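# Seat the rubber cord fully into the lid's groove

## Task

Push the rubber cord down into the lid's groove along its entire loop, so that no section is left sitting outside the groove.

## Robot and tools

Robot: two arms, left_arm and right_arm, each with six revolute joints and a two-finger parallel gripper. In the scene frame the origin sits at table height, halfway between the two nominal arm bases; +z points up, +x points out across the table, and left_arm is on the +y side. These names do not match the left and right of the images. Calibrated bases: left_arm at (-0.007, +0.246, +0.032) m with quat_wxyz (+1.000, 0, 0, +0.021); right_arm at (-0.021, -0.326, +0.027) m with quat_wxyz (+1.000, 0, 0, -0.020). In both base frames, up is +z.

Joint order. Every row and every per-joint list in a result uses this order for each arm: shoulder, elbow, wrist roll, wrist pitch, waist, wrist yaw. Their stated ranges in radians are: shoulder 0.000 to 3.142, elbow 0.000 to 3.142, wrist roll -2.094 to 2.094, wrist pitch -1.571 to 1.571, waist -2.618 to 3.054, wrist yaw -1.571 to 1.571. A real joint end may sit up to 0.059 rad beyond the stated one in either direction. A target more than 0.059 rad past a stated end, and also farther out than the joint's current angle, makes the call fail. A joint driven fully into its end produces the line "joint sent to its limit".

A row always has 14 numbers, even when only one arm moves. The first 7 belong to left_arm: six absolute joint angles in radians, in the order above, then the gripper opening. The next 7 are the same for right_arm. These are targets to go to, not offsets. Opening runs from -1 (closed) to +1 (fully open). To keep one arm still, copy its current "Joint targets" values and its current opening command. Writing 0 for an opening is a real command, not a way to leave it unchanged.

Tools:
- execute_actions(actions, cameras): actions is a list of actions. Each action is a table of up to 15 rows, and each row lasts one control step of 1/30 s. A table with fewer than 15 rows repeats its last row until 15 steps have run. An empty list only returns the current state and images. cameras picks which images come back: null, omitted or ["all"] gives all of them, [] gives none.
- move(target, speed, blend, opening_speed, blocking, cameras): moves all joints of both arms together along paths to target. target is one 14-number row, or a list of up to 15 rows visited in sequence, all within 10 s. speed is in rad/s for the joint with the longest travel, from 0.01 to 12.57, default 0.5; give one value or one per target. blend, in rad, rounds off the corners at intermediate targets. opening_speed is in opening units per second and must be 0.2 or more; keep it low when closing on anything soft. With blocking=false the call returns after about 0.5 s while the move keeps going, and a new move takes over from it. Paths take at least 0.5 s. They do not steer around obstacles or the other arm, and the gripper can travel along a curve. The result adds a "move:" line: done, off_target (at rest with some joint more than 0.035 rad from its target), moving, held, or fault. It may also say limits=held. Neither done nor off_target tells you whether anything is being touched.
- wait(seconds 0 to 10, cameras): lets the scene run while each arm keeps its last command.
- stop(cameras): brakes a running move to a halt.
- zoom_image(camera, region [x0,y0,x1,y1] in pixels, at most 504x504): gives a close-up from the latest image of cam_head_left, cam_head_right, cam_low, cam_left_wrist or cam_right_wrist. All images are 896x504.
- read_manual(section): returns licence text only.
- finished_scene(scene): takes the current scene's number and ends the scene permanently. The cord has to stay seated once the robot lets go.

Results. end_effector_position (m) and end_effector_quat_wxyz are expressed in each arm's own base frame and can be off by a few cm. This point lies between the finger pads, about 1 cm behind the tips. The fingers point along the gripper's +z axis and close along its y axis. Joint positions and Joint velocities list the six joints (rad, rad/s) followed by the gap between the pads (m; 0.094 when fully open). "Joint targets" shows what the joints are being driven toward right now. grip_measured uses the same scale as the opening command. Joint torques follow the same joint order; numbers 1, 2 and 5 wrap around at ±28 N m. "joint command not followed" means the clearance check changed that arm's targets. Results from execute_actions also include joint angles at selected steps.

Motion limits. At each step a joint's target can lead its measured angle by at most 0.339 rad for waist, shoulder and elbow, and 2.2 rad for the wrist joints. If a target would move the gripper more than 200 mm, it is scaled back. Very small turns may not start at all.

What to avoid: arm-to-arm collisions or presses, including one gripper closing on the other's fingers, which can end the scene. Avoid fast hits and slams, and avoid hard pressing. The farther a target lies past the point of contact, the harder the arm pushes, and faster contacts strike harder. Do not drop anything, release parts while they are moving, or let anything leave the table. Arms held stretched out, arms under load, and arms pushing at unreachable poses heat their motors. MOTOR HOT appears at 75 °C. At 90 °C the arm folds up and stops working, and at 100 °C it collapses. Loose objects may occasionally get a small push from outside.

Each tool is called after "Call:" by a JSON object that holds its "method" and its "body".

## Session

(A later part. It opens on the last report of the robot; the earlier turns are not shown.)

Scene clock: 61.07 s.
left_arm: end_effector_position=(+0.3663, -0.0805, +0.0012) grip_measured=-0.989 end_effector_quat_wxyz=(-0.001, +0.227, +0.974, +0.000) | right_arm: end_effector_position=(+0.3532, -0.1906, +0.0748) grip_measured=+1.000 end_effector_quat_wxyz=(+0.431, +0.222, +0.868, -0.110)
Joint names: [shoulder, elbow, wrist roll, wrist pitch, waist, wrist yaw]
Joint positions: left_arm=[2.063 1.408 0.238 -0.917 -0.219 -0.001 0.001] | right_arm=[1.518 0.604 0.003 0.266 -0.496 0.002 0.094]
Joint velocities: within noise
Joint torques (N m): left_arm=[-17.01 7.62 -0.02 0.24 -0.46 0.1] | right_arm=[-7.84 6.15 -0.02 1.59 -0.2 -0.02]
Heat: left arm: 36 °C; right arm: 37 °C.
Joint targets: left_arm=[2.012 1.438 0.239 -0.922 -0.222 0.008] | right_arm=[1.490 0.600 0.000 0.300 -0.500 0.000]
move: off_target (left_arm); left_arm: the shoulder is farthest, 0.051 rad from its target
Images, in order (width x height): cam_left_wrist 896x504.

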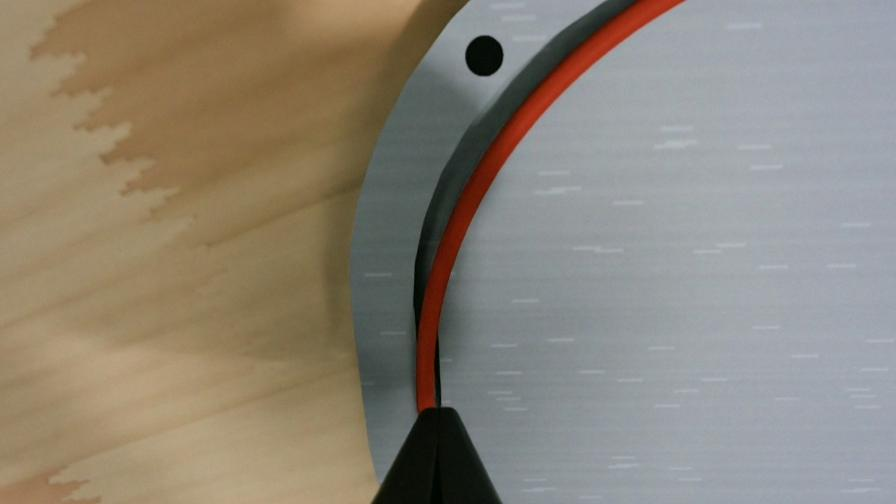

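Call:
{"method": "move", "body": {"target": [[2.012,1.438,0.239,-0.922,-0.208,0.006,-1,1.49,0.6,0,0.3,-0.5,0,1]], "speed": 0.15, "cameras": ["cam_left_wrist"]}}

Call:
{"method": "zoom_image", "body": {"camera": "cam_left_wrist", "region": [300, 200, 620, 504]}}

Scene clock: 64.77 s.
left_arm: end_effector_position=(+0.3667, -0.0781, +0.0012) grip_measured=-0.989 end_effector_quat_wxyz=(-0.001, +0.223, +0.975, +0.000) | right_arm: end_effector_position=(+0.3532, -0.1906, +0.0749) grip_measured=+1.000 end_effector_quat_wxyz=(+0.432, +0.222, +0.867, -0.110)
Joint names: [shoulder, elbow, wrist roll, wrist pitch, waist, wrist yaw]
Joint positions: left_arm=[2.063 1.408 0.238 -0.917 -0.213 -0.001 0.001] | right_arm=[1.518 0.604 0.003 0.266 -0.496 0.002 0.094]
Joint velocities: within noise
Joint torques (N m): left_arm=[-16.88 7.83 0.03 0.16 0.31 0.05] | right_arm=[-7.54 6.28 -0.06 1.68 -0.21 0]
Heat: left arm: 38 °C; right arm: 38 °C.
Joint targets: left_arm=[2.012 1.438 0.239 -0.922 -0.208 0.006] | right_arm=[1.490 0.600 0.000 0.300 -0.500 0.000]
move: off_target (left_arm); left_arm: the shoulder is farthest, 0.051 rad from its target
Images, in order (width x height): cam_left_wrist 896x504.

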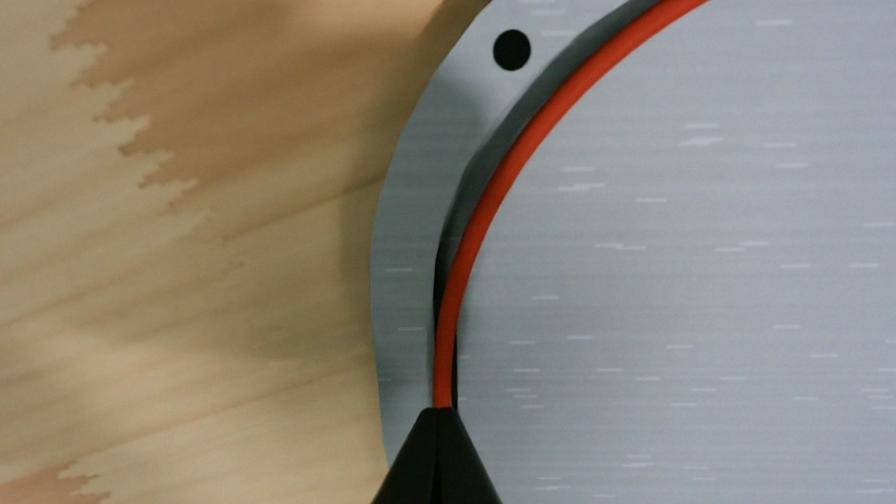

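Scaled by 1.575 from the camera's 896x504 image, which has a finer 1280x720 frame.

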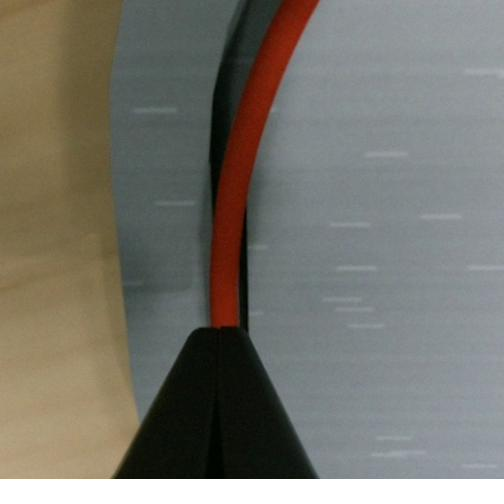

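Aligned. Press down.

Call:
{"method": "move", "body": {"target": [[2.09,1.385,0.239,-0.87,-0.208,0.004,-1,1.49,0.6,0,0.3,-0.5,0,1],[2.125,1.335,0.239,-0.812,-0.208,0.004,-1,1.49,0.6,0,0.3,-0.5,0,1],[2.15,1.305,0.239,-0.78,-0.208,0.004,-1,1.49,0.6,0,0.3,-0.5,0,1]], "speed": [0.15,0.06,0.06], "cameras": ["cam_left_wrist"]}}

Call:
{"method": "zoom_image", "body": {"camera": "cam_left_wrist", "region": [300, 200, 620, 504]}}

Scene clock: 67.30 s.
left_arm: end_effector_position=(+0.3636, -0.0770, -0.0177) grip_measured=-0.989 end_effector_quat_wxyz=(-0.001, +0.223, +0.975, +0.000) | right_arm: end_effector_position=(+0.3532, -0.1906, +0.0749) grip_measured=+1.000 end_effector_quat_wxyz=(+0.432, +0.222, +0.867, -0.110)
Joint names: [shoulder, elbow, wrist roll, wrist pitch, waist, wrist yaw]
Joint positions: left_arm=[2.082 1.355 0.238 -0.845 -0.212 0 0.001] | right_arm=[1.518 0.604 0.003 0.266 -0.496 0.002 0.094]
Joint velocities: within noise
Joint torques (N m): left_arm=[-5.34 0.51 0.02 0.91 0.39 0.01] | right_arm=[-7.69 6.23 -0.09 1.63 -0.47 -0.04]
Heat: left arm: 37 °C; right arm: 38 °C.
Joint targets: left_arm=[2.150 1.305 0.239 -0.780 -0.208 0.004] | right_arm=[1.490 0.600 0.000 0.300 -0.500 0.000]
move: off_target (left_arm); left_arm: the shoulder is farthest, 0.068 rad from its target
Images, in order (width x height): cam_left_wrist 896x504.

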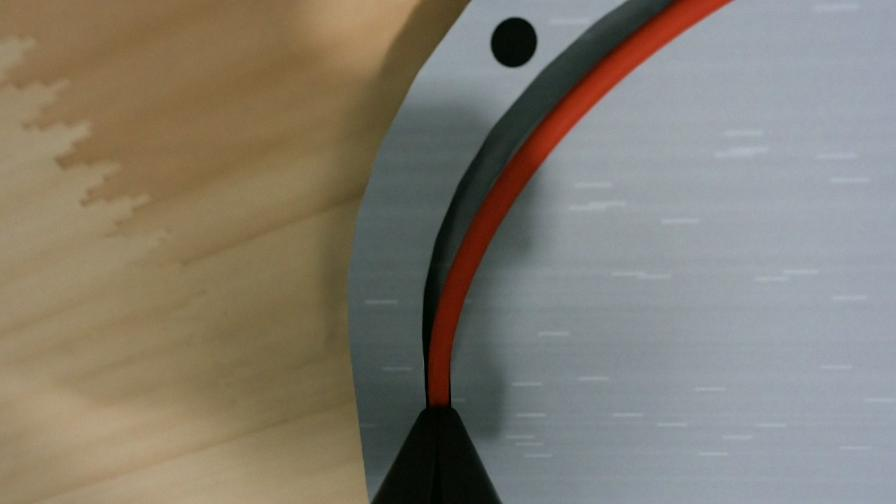

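Scaled by 1.575 from the camera's 896x504 image, which has a finer 1280x720 frame.

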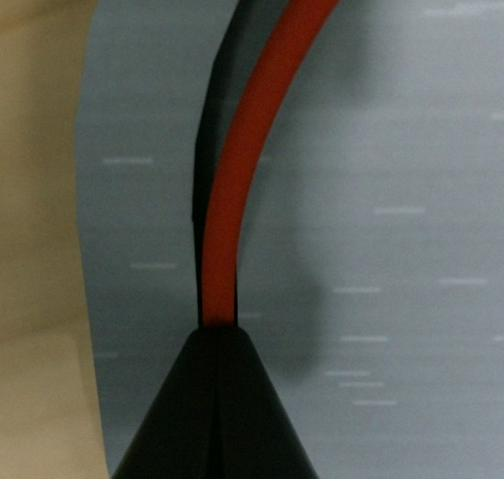

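Call:
{"method": "move", "body": {"target": [[2.02,1.42,0.239,-0.91,-0.208,0.004,-1,1.49,0.6,0,0.3,-0.5,0,1],[1.97,1.50,0.239,-1.0,-0.208,0.004,-1,1.49,0.6,0,0.3,-0.5,0,1]], "speed": 0.2, "cameras": ["cam_left_wrist","cam_head_left","cam_low"]}}

Call:
{"method": "zoom_image", "body": {"camera": "cam_left_wrist", "region": [300, 100, 700, 504]}}

Call:
{"method": "zoom_image", "body": {"camera": "cam_low", "region": [230, 220, 430, 340]}}

Scene clock: 69.27 s.
left_arm: end_effector_position=(+0.3735, -0.0792, +0.0323) grip_measured=-0.989 end_effector_quat_wxyz=(+0.015, +0.223, +0.975, +0.000) | right_arm: end_effector_position=(+0.3532, -0.1906, +0.0749) grip_measured=+1.000 end_effector_quat_wxyz=(+0.432, +0.222, +0.867, -0.110)
Joint names: [shoulder, elbow, wrist roll, wrist pitch, waist, wrist yaw]
Joint positions: left_arm=[2.017 1.47 0.238 -0.993 -0.212 0 0.001] | right_arm=[1.518 0.604 0.003 0.266 -0.496 0.002 0.094]
Joint velocities: within noise
Joint torques (N m): left_arm=[-16.31 7.86 0.04 0.2 0.36 -0.01] | right_arm=[-7.64 6.32 -0.09 1.61 -0.17 -0.02]
Heat: left arm: 38 °C; right arm: 38 °C.
Joint targets: left_arm=[1.970 1.500 0.239 -1.000 -0.208 0.004] | right_arm=[1.490 0.600 0.000 0.300 -0.500 0.000]
move: off_target (left_arm); left_arm: the shoulder is farthest, 0.047 rad from its target
Images, in order (width x height): cam_head_left 896x504, cam_low 896x504, cam_left_wrist 896x504.

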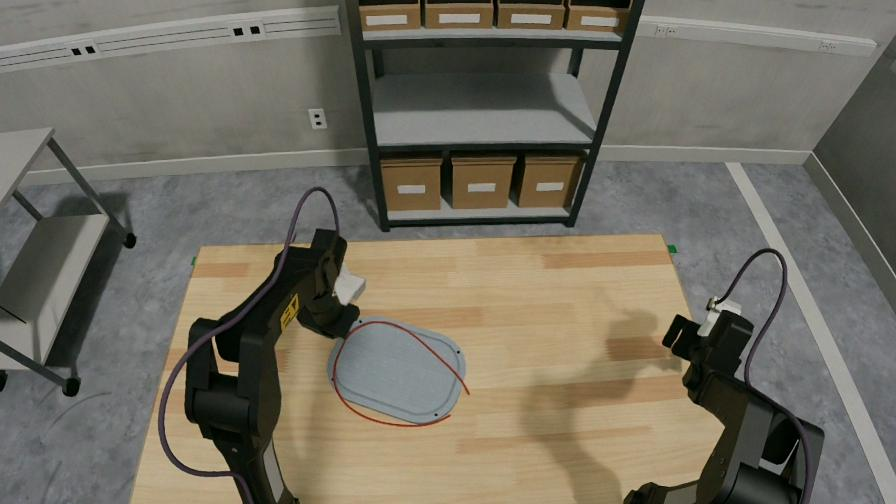

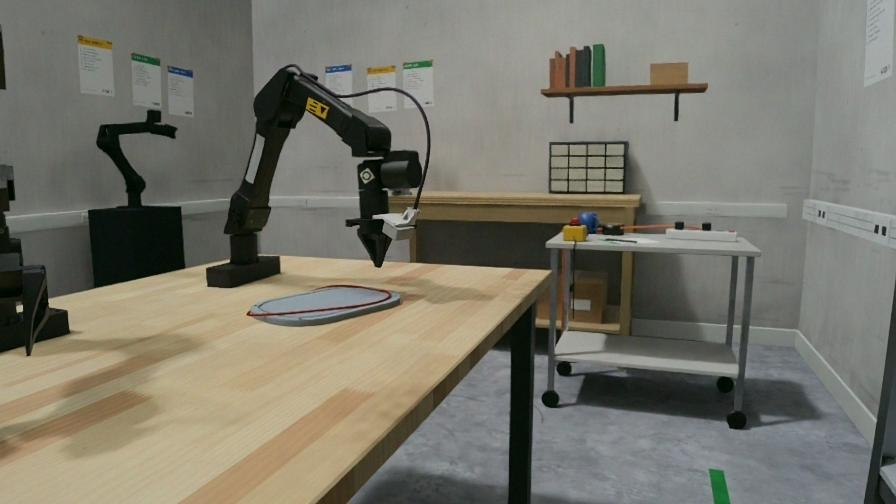

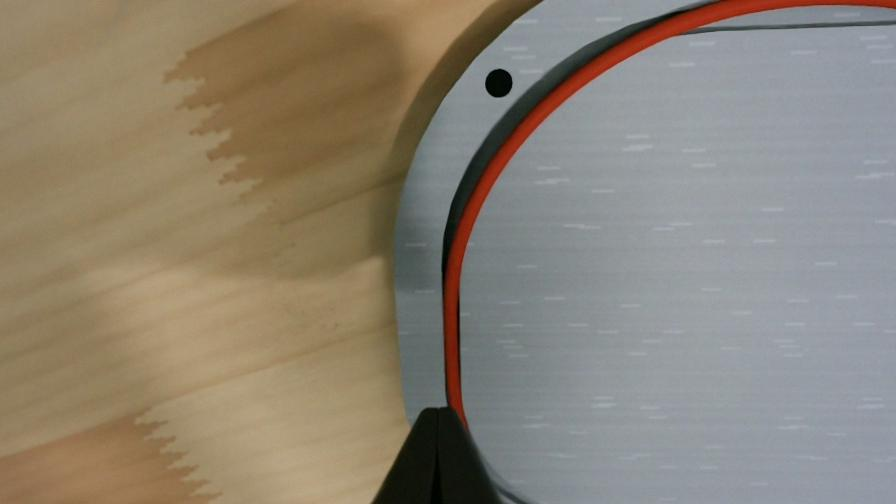

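Scaled by 1.248 from the camera's 896x504 image, which has a finer 1280x720 frame.

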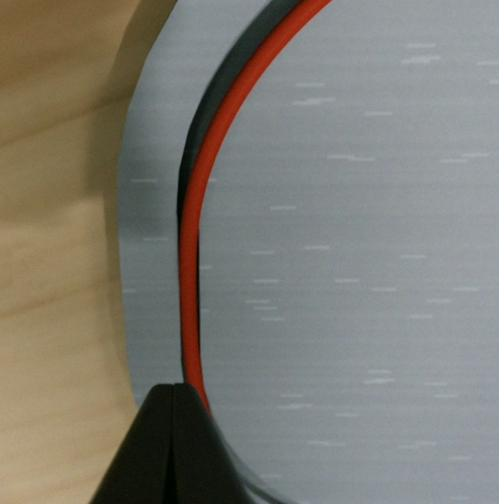

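Scaled by 2.520 from the camera's 896x504 image, which has a finer 1280x720 frame.

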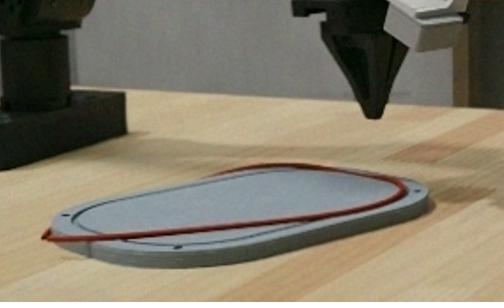

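Call:
{"method": "move", "body": {"target": [[2.09,1.46,0.24,-0.93,-0.213,0.004,-0.82,1.49,0.6,0,0.3,-0.5,0,1],[2.128,1.419,0.243,-0.872,-0.213,0.004,-0.82,1.49,0.6,0,0.3,-0.5,0,1],[2.128,1.457,0.243,-0.888,-0.22,0.004,-0.82,1.49,0.6,0,0.3,-0.5,0,1]], "speed": 0.15, "cameras": ["cam_left_wrist"]}}

Call:
{"method": "zoom_image", "body": {"camera": "cam_left_wrist", "region": [300, 100, 700, 504]}}

Scene clock: 73.30 s.
left_arm: end_effector_position=(+0.3729, -0.0805, -0.0121) grip_measured=-0.823 end_effector_quat_wxyz=(-0.006, +0.225, +0.974, +0.000) | right_arm: end_effector_position=(+0.3532, -0.1906, +0.0749) grip_measured=+1.000 end_effector_quat_wxyz=(+0.432, +0.222, +0.867, -0.110)
Joint names: [shoulder, elbow, wrist roll, wrist pitch, waist, wrist yaw]
Joint positions: left_arm=[2.115 1.431 0.238 -0.899 -0.215 0 0.008] | right_arm=[1.518 0.604 0.003 0.266 -0.496 0.002 0.094]
Joint velocities: within noise
Joint torques (N m): left_arm=[-10.97 7.3 0.02 0.29 -0.59 0.05] | right_arm=[-7.65 6.22 -0.07 1.62 -0.38 -0.03]
Heat: left arm: 38 °C; right arm: 38 °C.
Joint targets: left_arm=[2.128 1.457 0.243 -0.888 -0.220 0.004] | right_arm=[1.490 0.600 0.000 0.300 -0.500 0.000]
move: done
Images, in order (width x height): cam_left_wrist 896x504.

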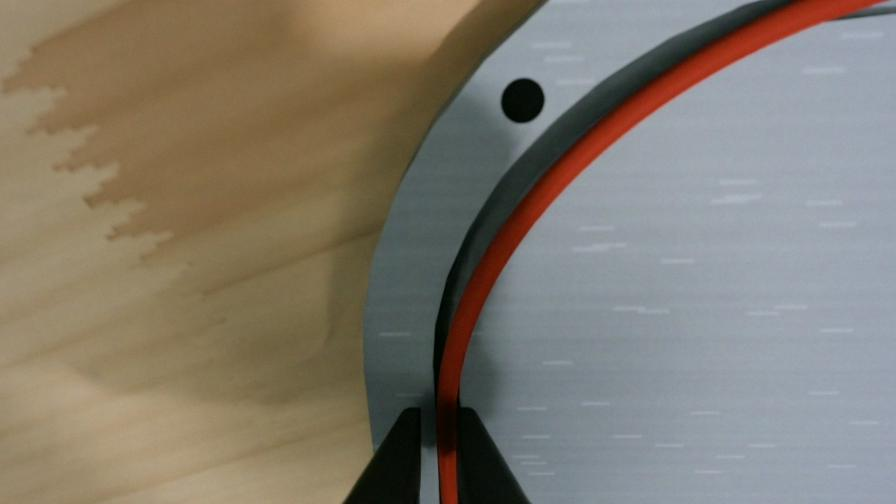

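Scaled by 1.248 from the camera's 896x504 image, which has a finer 1280x720 frame.

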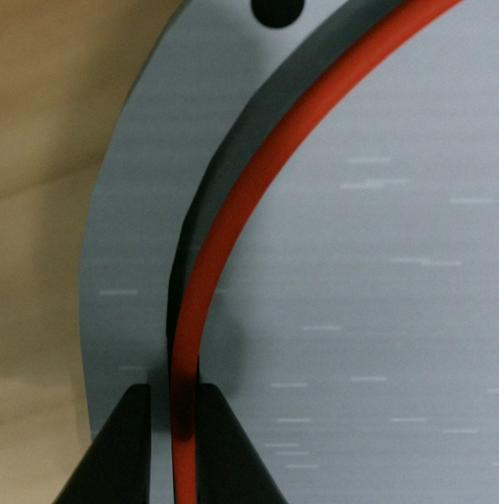

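Call:
{"method": "move", "body": {"target": [[2.128,1.457,0.243,-0.888,-0.226,0.004,-0.85,1.49,0.6,0,0.3,-0.5,0,1],[2.1935,1.56,0.234,-0.9315,-0.232,0.004,-0.85,1.49,0.6,0,0.3,-0.5,0,1],[2.2635,1.678,0.613,-0.9785,-0.2528,0.004,-0.85,1.49,0.6,0,0.3,-0.5,0,1]], "speed": [0.1,0.1,0.25], "cameras": ["cam_left_wrist","cam_head_left"]}}

Call:
{"method": "zoom_image", "body": {"camera": "cam_left_wrist", "region": [300, 100, 700, 504]}}

Scene clock: 77.67 s.
left_arm: end_effector_position=(+0.4079, -0.1023, -0.0116) grip_measured=-0.847 end_effector_quat_wxyz=(+0.000, +0.414, +0.910, +0.000) | right_arm: end_effector_position=(+0.3532, -0.1906, +0.0749) grip_measured=+1.000 end_effector_quat_wxyz=(+0.432, +0.222, +0.867, -0.110)
Joint names: [shoulder, elbow, wrist roll, wrist pitch, waist, wrist yaw]
Joint positions: left_arm=[2.243 1.645 0.605 -0.972 -0.248 0 0.007] | right_arm=[1.518 0.604 0.003 0.266 -0.496 0.002 0.094]
Joint velocities: within noise
Joint torques (N m): left_arm=[-11.78 7.94 0.04 0.21 -0.32 0.05] | right_arm=[-7.69 6.22 -0.04 1.62 -0.12 0]
Heat: left arm: 38 °C; right arm: 38 °C.
Joint targets: left_arm=[2.264 1.678 0.613 -0.978 -0.253 0.004] | right_arm=[1.490 0.600 0.000 0.300 -0.500 0.000]
move: done
Images, in order (width x height): cam_head_left 896x504, cam_left_wrist 896x504.

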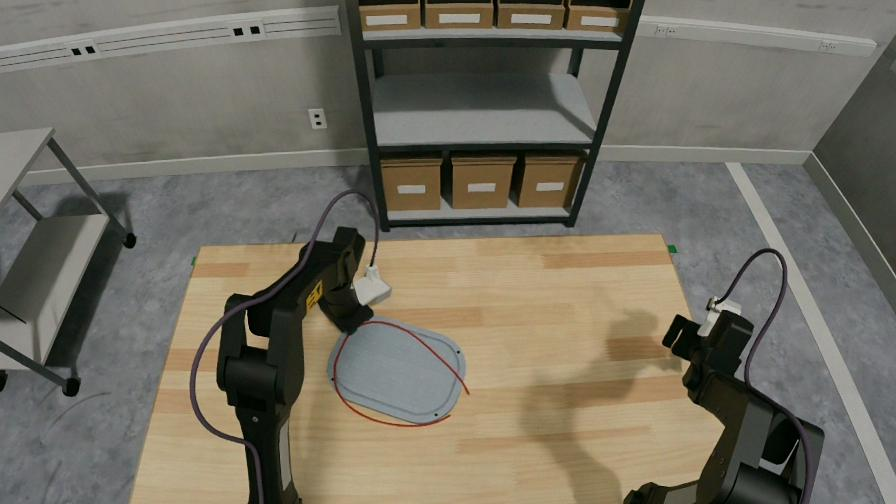

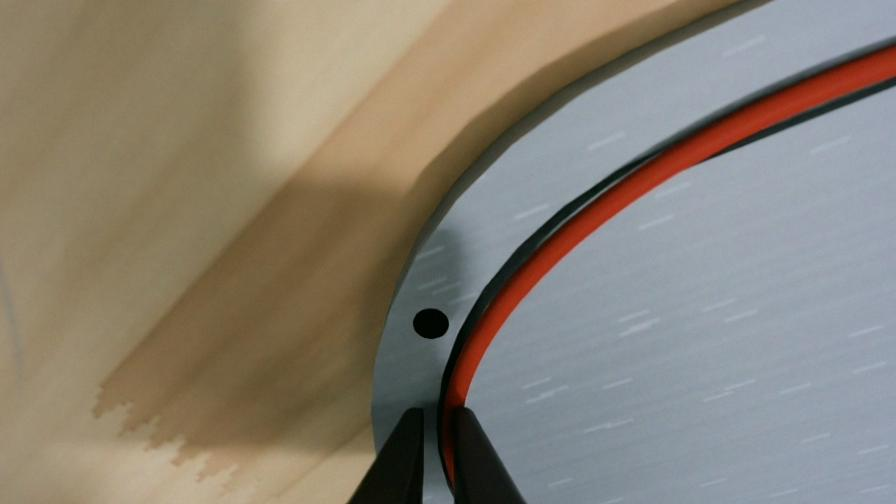

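Scaled by 1.248 from the camera's 896x504 image, which has a finer 1280x720 frame.

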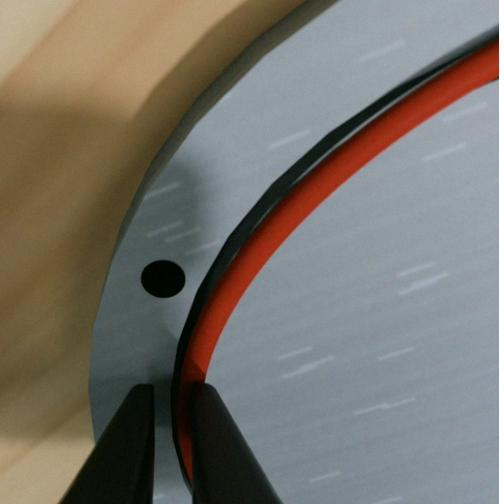

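Call:
{"method": "move", "body": {"target": [[2.3227,1.772,0.979,-1.0135,-0.2893,0.004,-0.85,1.49,0.6,0,0.3,-0.5,0,1],[2.3567,1.832,1.335,-1.0405,-0.3329,0.004,-0.85,1.49,0.6,0,0.3,-0.5,0,1],[2.3637,1.845,1.66,-1.0455,-0.3767,0.004,-0.85,1.49,0.6,0,0.3,-0.5,0,1]], "speed": 0.2, "cameras": ["cam_left_wrist","cam_head_left"]}}

Call:
{"method": "zoom_image", "body": {"camera": "cam_left_wrist", "region": [300, 100, 700, 504]}}

Call:
{"method": "zoom_image", "body": {"camera": "cam_head_left", "region": [300, 290, 500, 440]}}

Scene clock: 83.87 s.
left_arm: end_effector_position=(+0.4179, -0.1619, -0.0123) grip_measured=-0.847 end_effector_quat_wxyz=(+0.004, +0.847, +0.532, +0.003) | right_arm: end_effector_position=(+0.3532, -0.1906, +0.0749) grip_measured=+1.000 end_effector_quat_wxyz=(+0.432, +0.222, +0.867, -0.110)
Joint names: [shoulder, elbow, wrist roll, wrist pitch, waist, wrist yaw]
Joint positions: left_arm=[2.341 1.812 1.649 -1.03 -0.372 0 0.007] | right_arm=[1.518 0.604 0.003 0.266 -0.496 0.002 0.094]
Joint velocities: within noise
Joint torques (N m): left_arm=[-12.48 8.25 0.04 0.12 -0.62 0.03] | right_arm=[-7.69 6.28 0 1.61 -0.51 -0.01]
Heat: left arm: 38 °C; right arm: 38 °C.
Joint targets: left_arm=[2.364 1.845 1.660 -1.046 -0.377 0.004] | right_arm=[1.490 0.600 0.000 0.300 -0.500 0.000]
move: done
Images, in order (width x height): cam_head_left 896x504, cam_left_wrist 896x504.

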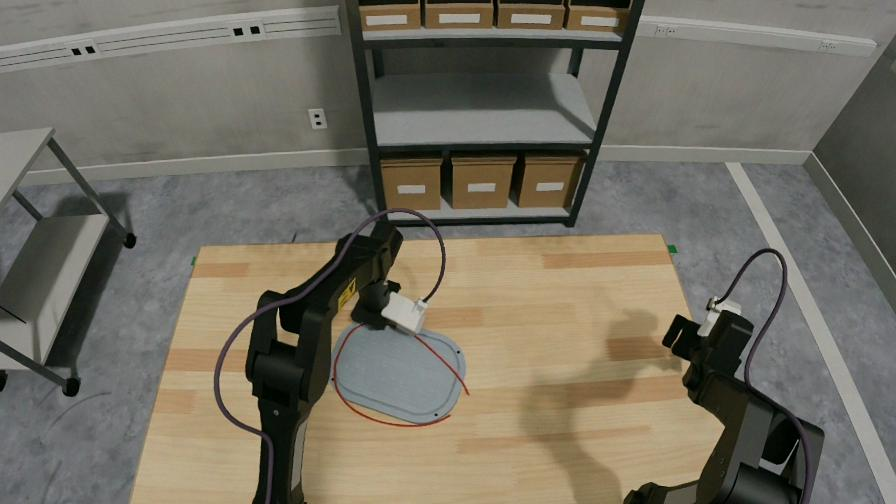

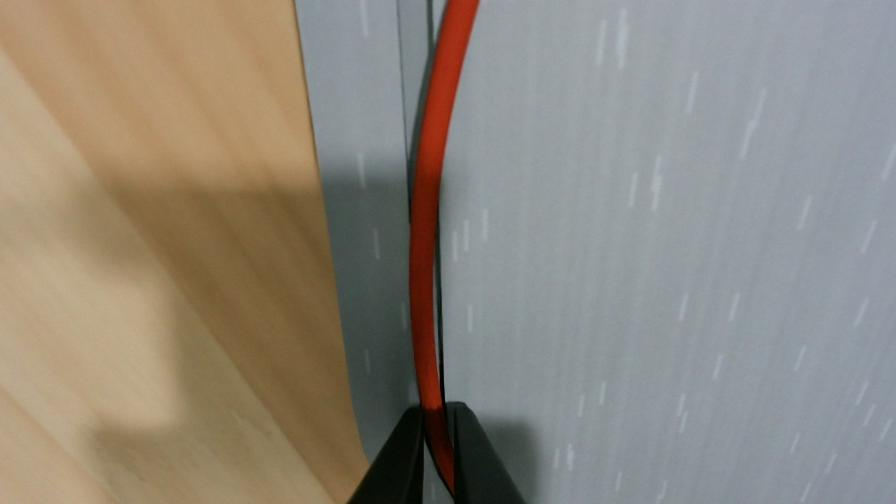

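Scaled by 1.248 from the camera's 896x504 image, which has a finer 1280x720 frame.

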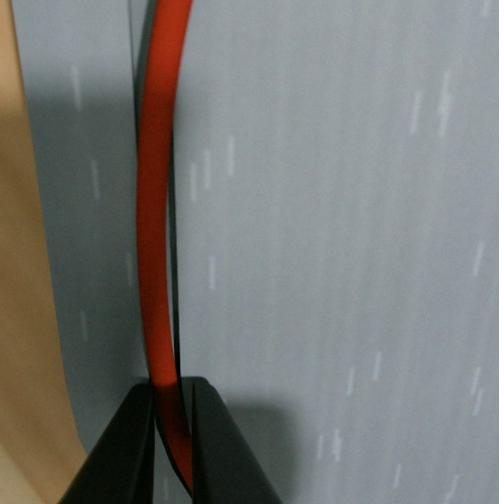

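Scaled by 2.520 from the camera's 896x504 image, which has a finer 1280x720 frame.

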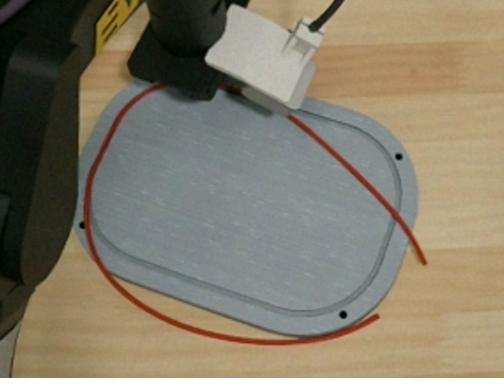

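Call:
{"method": "move", "body": {"target": [[2.3715,1.856,1.556,-1.059,-0.463,0.004,-0.85,1.49,0.6,0,0.3,-0.5,0,1],[2.385,1.879,1.445,-1.0685,-0.574,0.004,-0.85,1.49,0.6,0,0.3,-0.5,0,1]], "speed": 0.08, "cameras": ["cam_left_wrist","cam_head_left"]}}

Call:
{"method": "zoom_image", "body": {"camera": "cam_left_wrist", "region": [300, 100, 700, 504]}}

Call:
{"method": "zoom_image", "body": {"camera": "cam_head_left", "region": [300, 290, 500, 440]}}

Scene clock: 87.47 s.
left_arm: end_effector_position=(+0.3787, -0.2426, -0.0134) grip_measured=-0.847 end_effector_quat_wxyz=(-0.001, +0.847, +0.531, +0.000) | right_arm: end_effector_position=(+0.3532, -0.1906, +0.0749) grip_measured=+1.000 end_effector_quat_wxyz=(+0.432, +0.222, +0.867, -0.110)
Joint names: [shoulder, elbow, wrist roll, wrist pitch, waist, wrist yaw]
Joint positions: left_arm=[2.363 1.845 1.449 -1.056 -0.572 0 0.007] | right_arm=[1.518 0.604 0.003 0.266 -0.496 0.002 0.094]
Joint velocities: within noise
Joint torques (N m): left_arm=[-12.75 8.2 -0.07 0.15 -0.27 0.02] | right_arm=[-7.56 6.27 -0.11 1.64 -0.42 0]
Heat: left arm: 38 °C; right arm: 38 °C.
Joint targets: left_arm=[2.385 1.879 1.445 -1.069 -0.574 0.004] | right_arm=[1.490 0.600 0.000 0.300 -0.500 0.000]
move: done
Images, in order (width x height): cam_head_left 896x504, cam_left_wrist 896x504.

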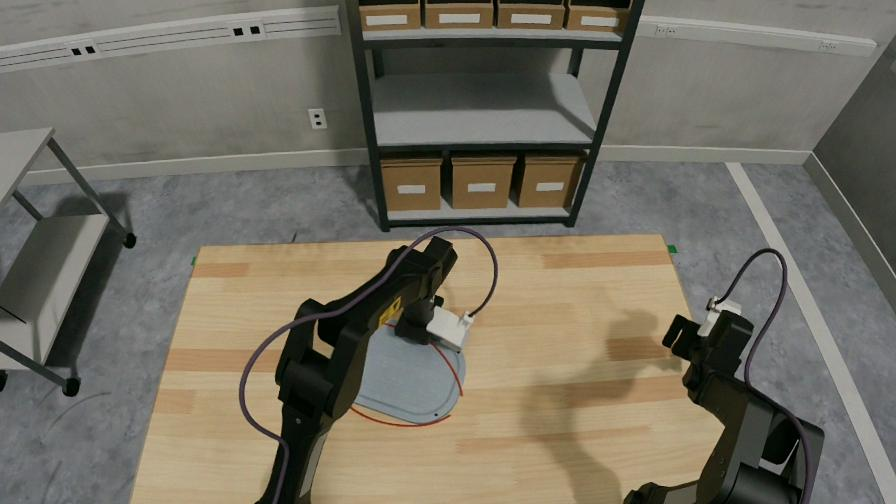

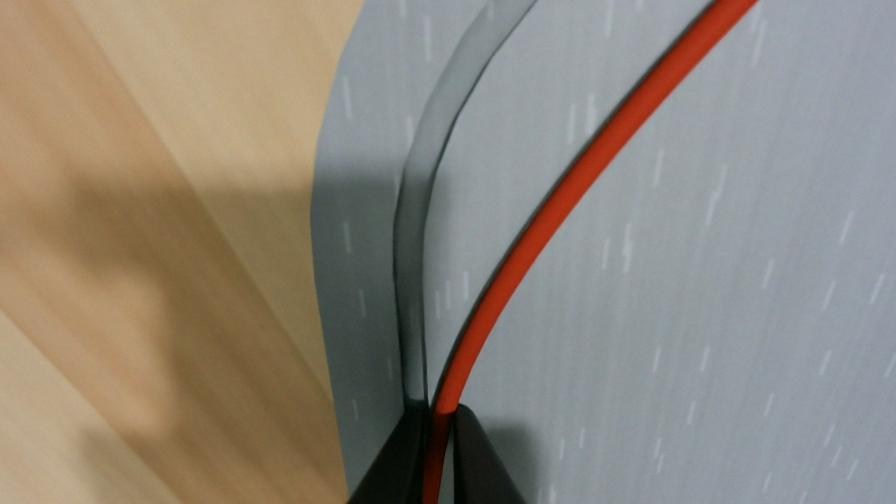

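Scaled by 1.248 from the camera's 896x504 image, which has a finer 1280x720 frame.

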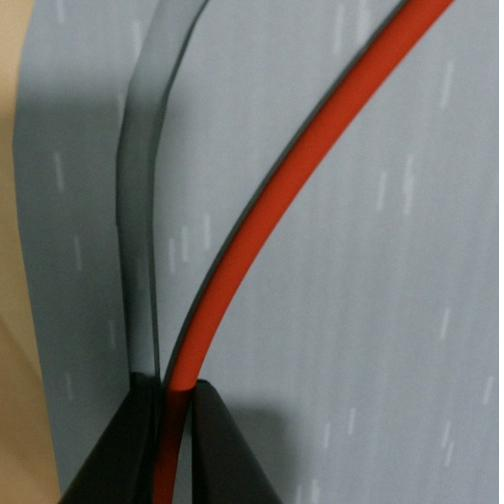

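Scaled by 2.520 from the camera's 896x504 image, which has a finer 1280x720 frame.

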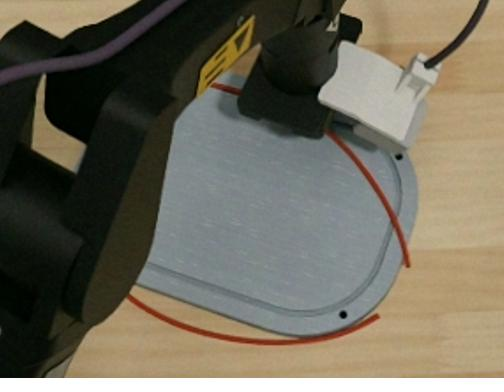

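Call:
{"method": "move", "body": {"target": [[2.3815,1.873,1.515,-1.066,-0.487,0.004,-0.85,1.49,0.6,0,0.3,-0.5,0,1],[2.3975,1.9005,1.422,-1.078,-0.5735,0.004,-0.85,1.49,0.6,0,0.3,-0.5,0,1]], "speed": 0.08, "cameras": ["cam_left_wrist"]}}

Call:
{"method": "zoom_image", "body": {"camera": "cam_left_wrist", "region": [300, 100, 700, 504]}}

Scene clock: 90.73 s.
left_arm: end_effector_position=(+0.3814, -0.2435, -0.0135) grip_measured=-0.847 end_effector_quat_wxyz=(-0.001, +0.841, +0.542, +0.000) | right_arm: end_effector_position=(+0.3532, -0.1906, +0.0749) grip_measured=+1.000 end_effector_quat_wxyz=(+0.432, +0.222, +0.867, -0.110)
Joint names: [shoulder, elbow, wrist roll, wrist pitch, waist, wrist yaw]
Joint positions: left_arm=[2.375 1.867 1.426 -1.065 -0.571 0 0.007] | right_arm=[1.518 0.604 0.003 0.266 -0.496 0.002 0.094]
Joint velocities: within noise
Joint torques (N m): left_arm=[-12.89 8.12 -0.06 0.13 -0.38 0.03] | right_arm=[-7.61 6.23 0 1.66 -0.27 -0.03]
Heat: left arm: 38 °C; right arm: 38 °C.
Joint targets: left_arm=[2.397 1.900 1.422 -1.078 -0.574 0.004] | right_arm=[1.490 0.600 0.000 0.300 -0.500 0.000]
move: done
Images, in order (width x height): cam_left_wrist 896x504.

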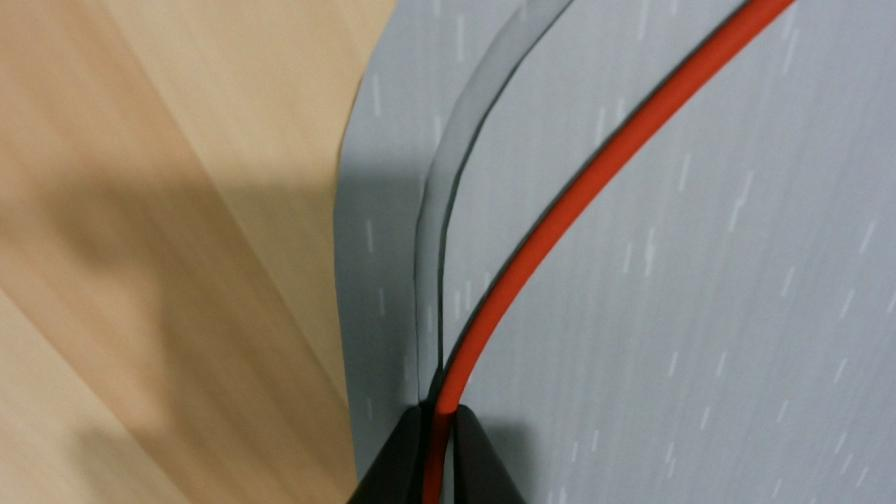

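Scaled by 1.248 from the camera's 896x504 image, which has a finer 1280x720 frame.

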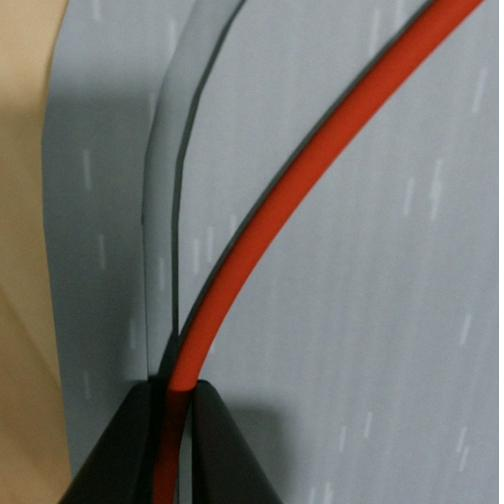

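Call:
{"method": "move", "body": {"target": [[2.391,1.889,1.515,-1.073,-0.482,0.004,-0.85,1.49,0.6,0,0.3,-0.5,0,1],[2.406,1.9155,1.422,-1.0845,-0.5735,0.004,-0.85,1.49,0.6,0,0.3,-0.5,0,1]], "speed": 0.08, "cameras": ["cam_left_wrist","cam_low"]}}

Call:
{"method": "zoom_image", "body": {"camera": "cam_left_wrist", "region": [300, 100, 700, 504]}}

Call:
{"method": "zoom_image", "body": {"camera": "cam_low", "region": [230, 220, 430, 340]}}

Scene clock: 93.73 s.
left_arm: end_effector_position=(+0.3831, -0.2450, -0.0134) grip_measured=-0.847 end_effector_quat_wxyz=(-0.001, +0.841, +0.541, +0.000) | right_arm: end_effector_position=(+0.3532, -0.1906, +0.0749) grip_measured=+1.000 end_effector_quat_wxyz=(+0.432, +0.222, +0.867, -0.110)
Joint names: [shoulder, elbow, wrist roll, wrist pitch, waist, wrist yaw]
Joint positions: left_arm=[2.383 1.882 1.426 -1.071 -0.571 0 0.007] | right_arm=[1.518 0.604 0.003 0.266 -0.496 0.002 0.094]
Joint velocities: within noise
Joint torques (N m): left_arm=[-12.83 8.25 -0.1 0.08 -0.13 0.01] | right_arm=[-7.69 6.23 -0.08 1.62 -0.23 -0.02]
Heat: left arm: 38 °C; right arm: 38 °C.
Joint targets: left_arm=[2.406 1.915 1.422 -1.085 -0.574 0.004] | right_arm=[1.490 0.600 0.000 0.300 -0.500 0.000]
move: done
Images, in order (width x height): cam_low 896x504, cam_left_wrist 896x504.

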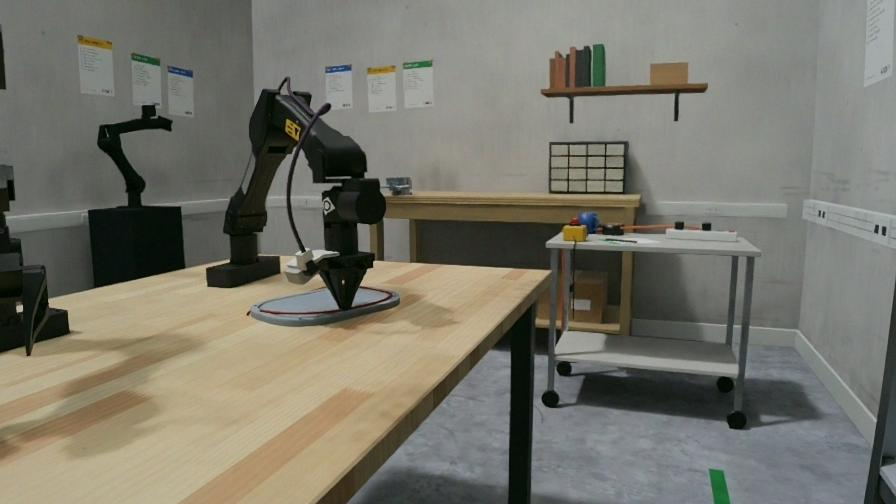

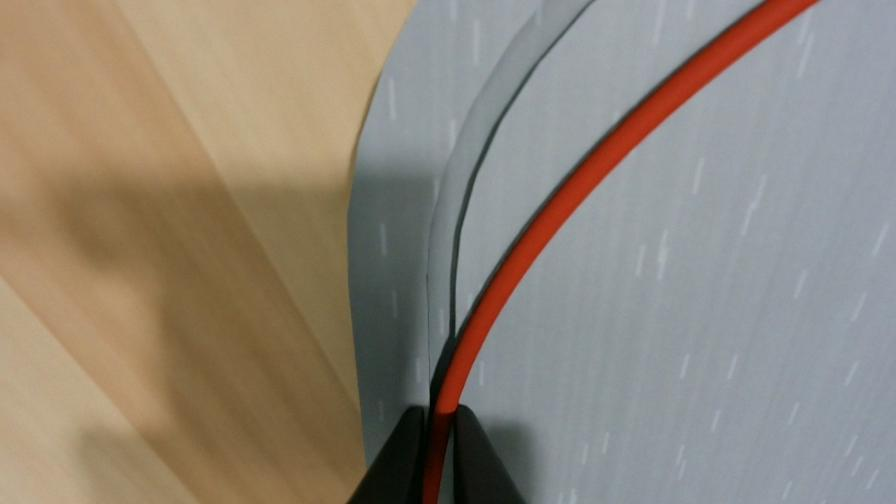

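Scaled by 1.248 from the camera's 896x504 image, which has a finer 1280x720 frame.

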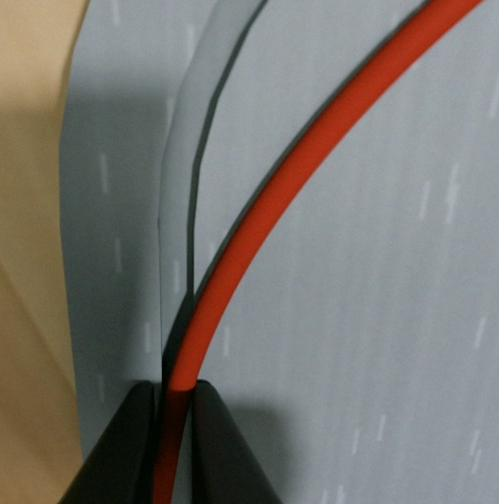

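Scaled by 2.520 from the camera's 896x504 image, which has a finer 1280x720 frame.

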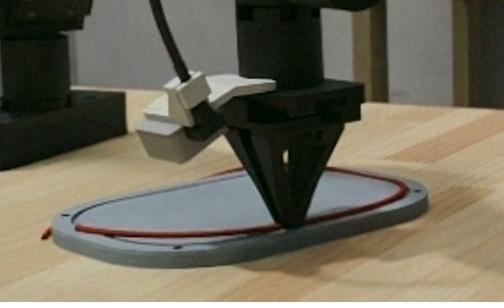

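Call:
{"method": "move", "body": {"target": [[2.438,1.973,1.341,-1.1105,-0.658,0.004,-0.85,1.49,0.6,0,0.3,-0.5,0,1],[2.443,1.983,1.707,-1.115,-0.7035,0.004,-0.85,1.49,0.6,0,0.3,-0.5,0,1]], "speed": [0.08,0.2], "cameras": ["cam_left_wrist","cam_low"]}}

Call:
{"method": "zoom_image", "body": {"camera": "cam_left_wrist", "region": [300, 100, 700, 504]}}

Call:
{"method": "zoom_image", "body": {"camera": "cam_low", "region": [230, 220, 430, 340]}}

Scene clock: 97.93 s.
left_arm: end_effector_position=(+0.3553, -0.2971, -0.0130) grip_measured=-0.847 end_effector_quat_wxyz=(-0.001, +0.931, +0.365, +0.000) | right_arm: end_effector_position=(+0.3532, -0.1906, +0.0749) grip_measured=+1.000 end_effector_quat_wxyz=(+0.432, +0.222, +0.867, -0.110)
Joint names: [shoulder, elbow, wrist roll, wrist pitch, waist, wrist yaw]
Joint positions: left_arm=[2.42 1.949 1.696 -1.102 -0.699 0 0.007] | right_arm=[1.518 0.604 0.003 0.266 -0.496 0.002 0.094]
Joint velocities: within noise
Joint torques (N m): left_arm=[-13 8.49 0.09 0.15 -0.61 0.04] | right_arm=[-7.77 6.19 -0.01 1.63 -0.18 -0.02]
Heat: left arm: 38 °C; right arm: 38 °C.
Joint targets: left_arm=[2.443 1.983 1.707 -1.115 -0.703 0.004] | right_arm=[1.490 0.600 0.000 0.300 -0.500 0.000]
move: done
Images, in order (width x height): cam_low 896x504, cam_left_wrist 896x504.

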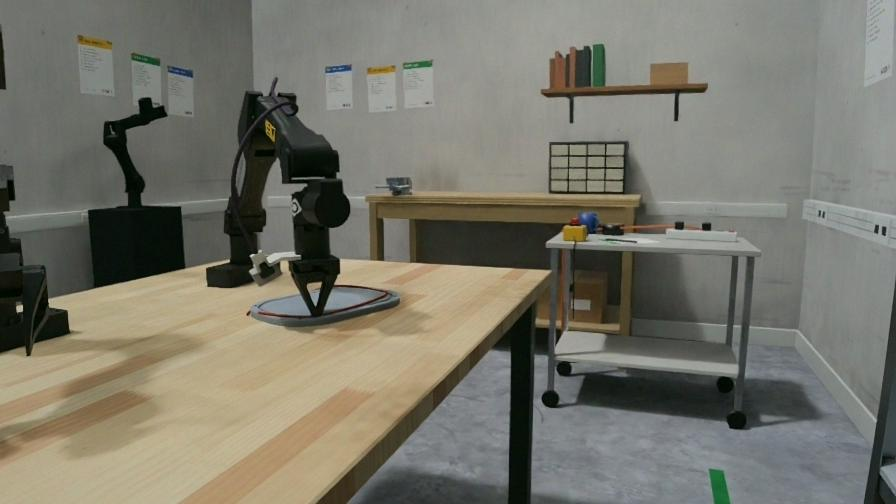

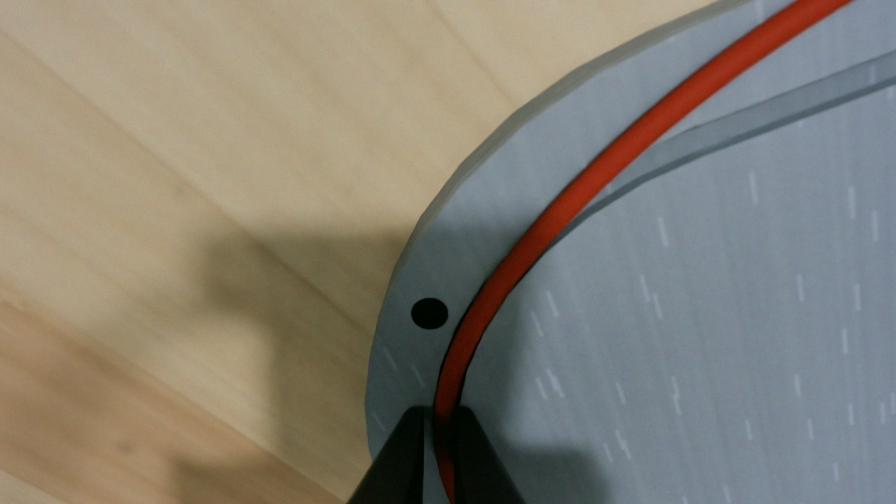

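Scaled by 1.248 from the camera's 896x504 image, which has a finer 1280x720 frame.

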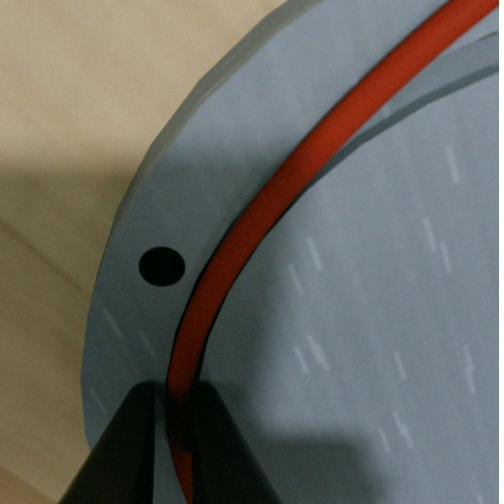

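Scaled by 2.520 from the camera's 896x504 image, which has a finer 1280x720 frame.

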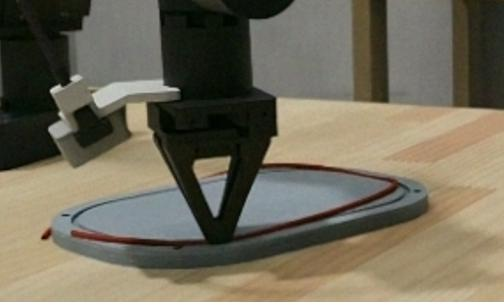

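Call:
{"method": "move", "body": {"target": [[2.377,1.944,1.707,-1.115,-0.7035,0.004,-0.85,1.49,0.6,0,0.3,-0.5,0,1],[2.3525,1.905,1.975,-1.0685,-0.737,0.004,-0.85,1.49,0.6,0,0.3,-0.5,0,1]], "speed": [0.2,0.2], "cameras": ["cam_left_wrist","cam_head_left"]}}

Call:
{"method": "zoom_image", "body": {"camera": "cam_left_wrist", "region": [300, 100, 700, 504]}}

Call:
{"method": "zoom_image", "body": {"camera": "cam_head_left", "region": [300, 290, 500, 440]}}

Scene clock: 100.57 s.
left_arm: end_effector_position=(+0.3475, -0.3042, -0.0138) grip_measured=-0.847 end_effector_quat_wxyz=(-0.001, +0.975, +0.224, +0.008) | right_arm: end_effector_position=(+0.3532, -0.1906, +0.0749) grip_measured=+1.000 end_effector_quat_wxyz=(+0.432, +0.222, +0.867, -0.110)
Joint names: [shoulder, elbow, wrist roll, wrist pitch, waist, wrist yaw]
Joint positions: left_arm=[2.406 1.92 1.963 -1.079 -0.727 -0.014 0.007] | right_arm=[1.518 0.604 0.003 0.266 -0.496 0.002 0.094]
Joint velocities: within noise
Joint torques (N m): left_arm=[-20.33 4.08 0.11 0.34 -1.01 0.17] | right_arm=[-7.8 6.17 -0.07 1.59 -0.29 -0.02]
Heat: left arm: 39 °C; right arm: 38 °C.
Joint targets: left_arm=[2.352 1.905 1.975 -1.068 -0.737 0.004] | right_arm=[1.490 0.600 0.000 0.300 -0.500 0.000]
move: off_target (left_arm); left_arm: the shoulder is farthest, 0.053 rad from its target
Images, in order (width x height): cam_head_left 896x504, cam_left_wrist 896x504.

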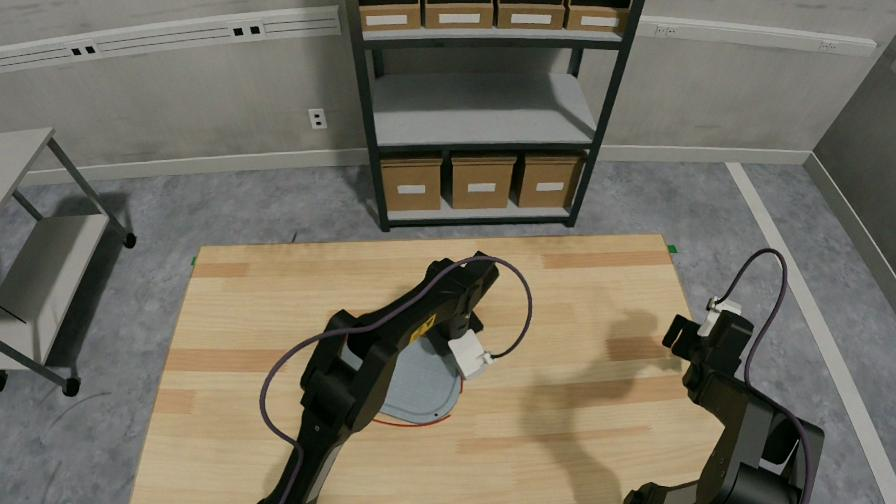

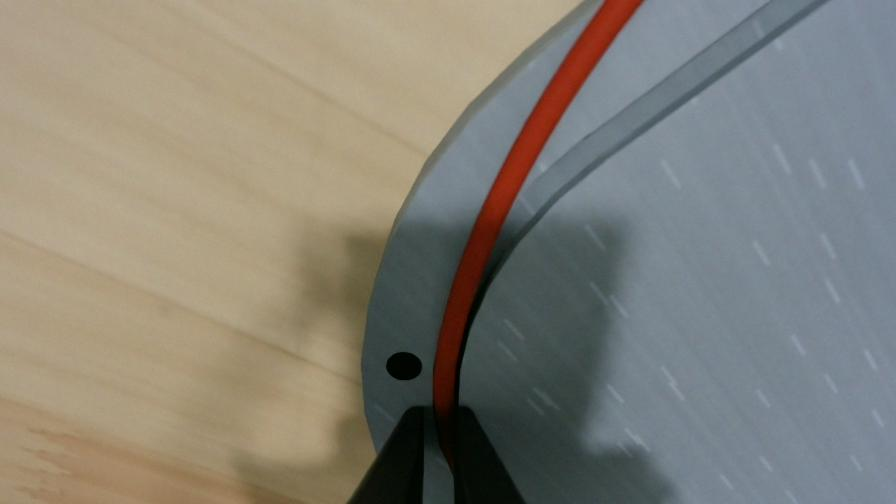

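Scaled by 1.248 from the camera's 896x504 image, which has a finer 1280x720 frame.

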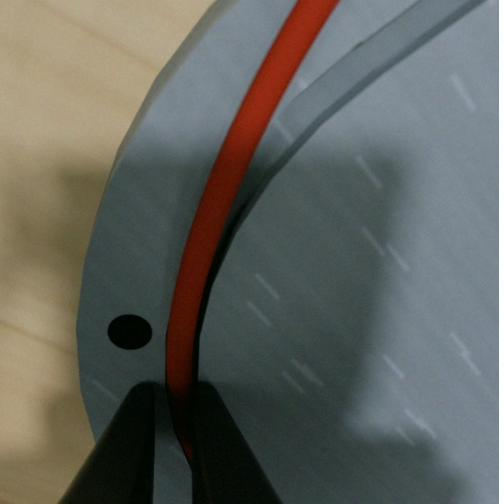

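Scaled by 2.520 from the camera's 896x504 image, which has a finer 1280x720 frame.

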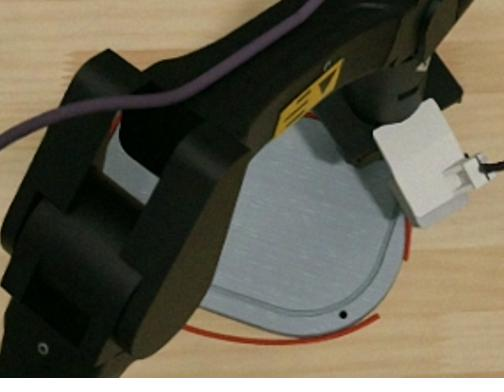

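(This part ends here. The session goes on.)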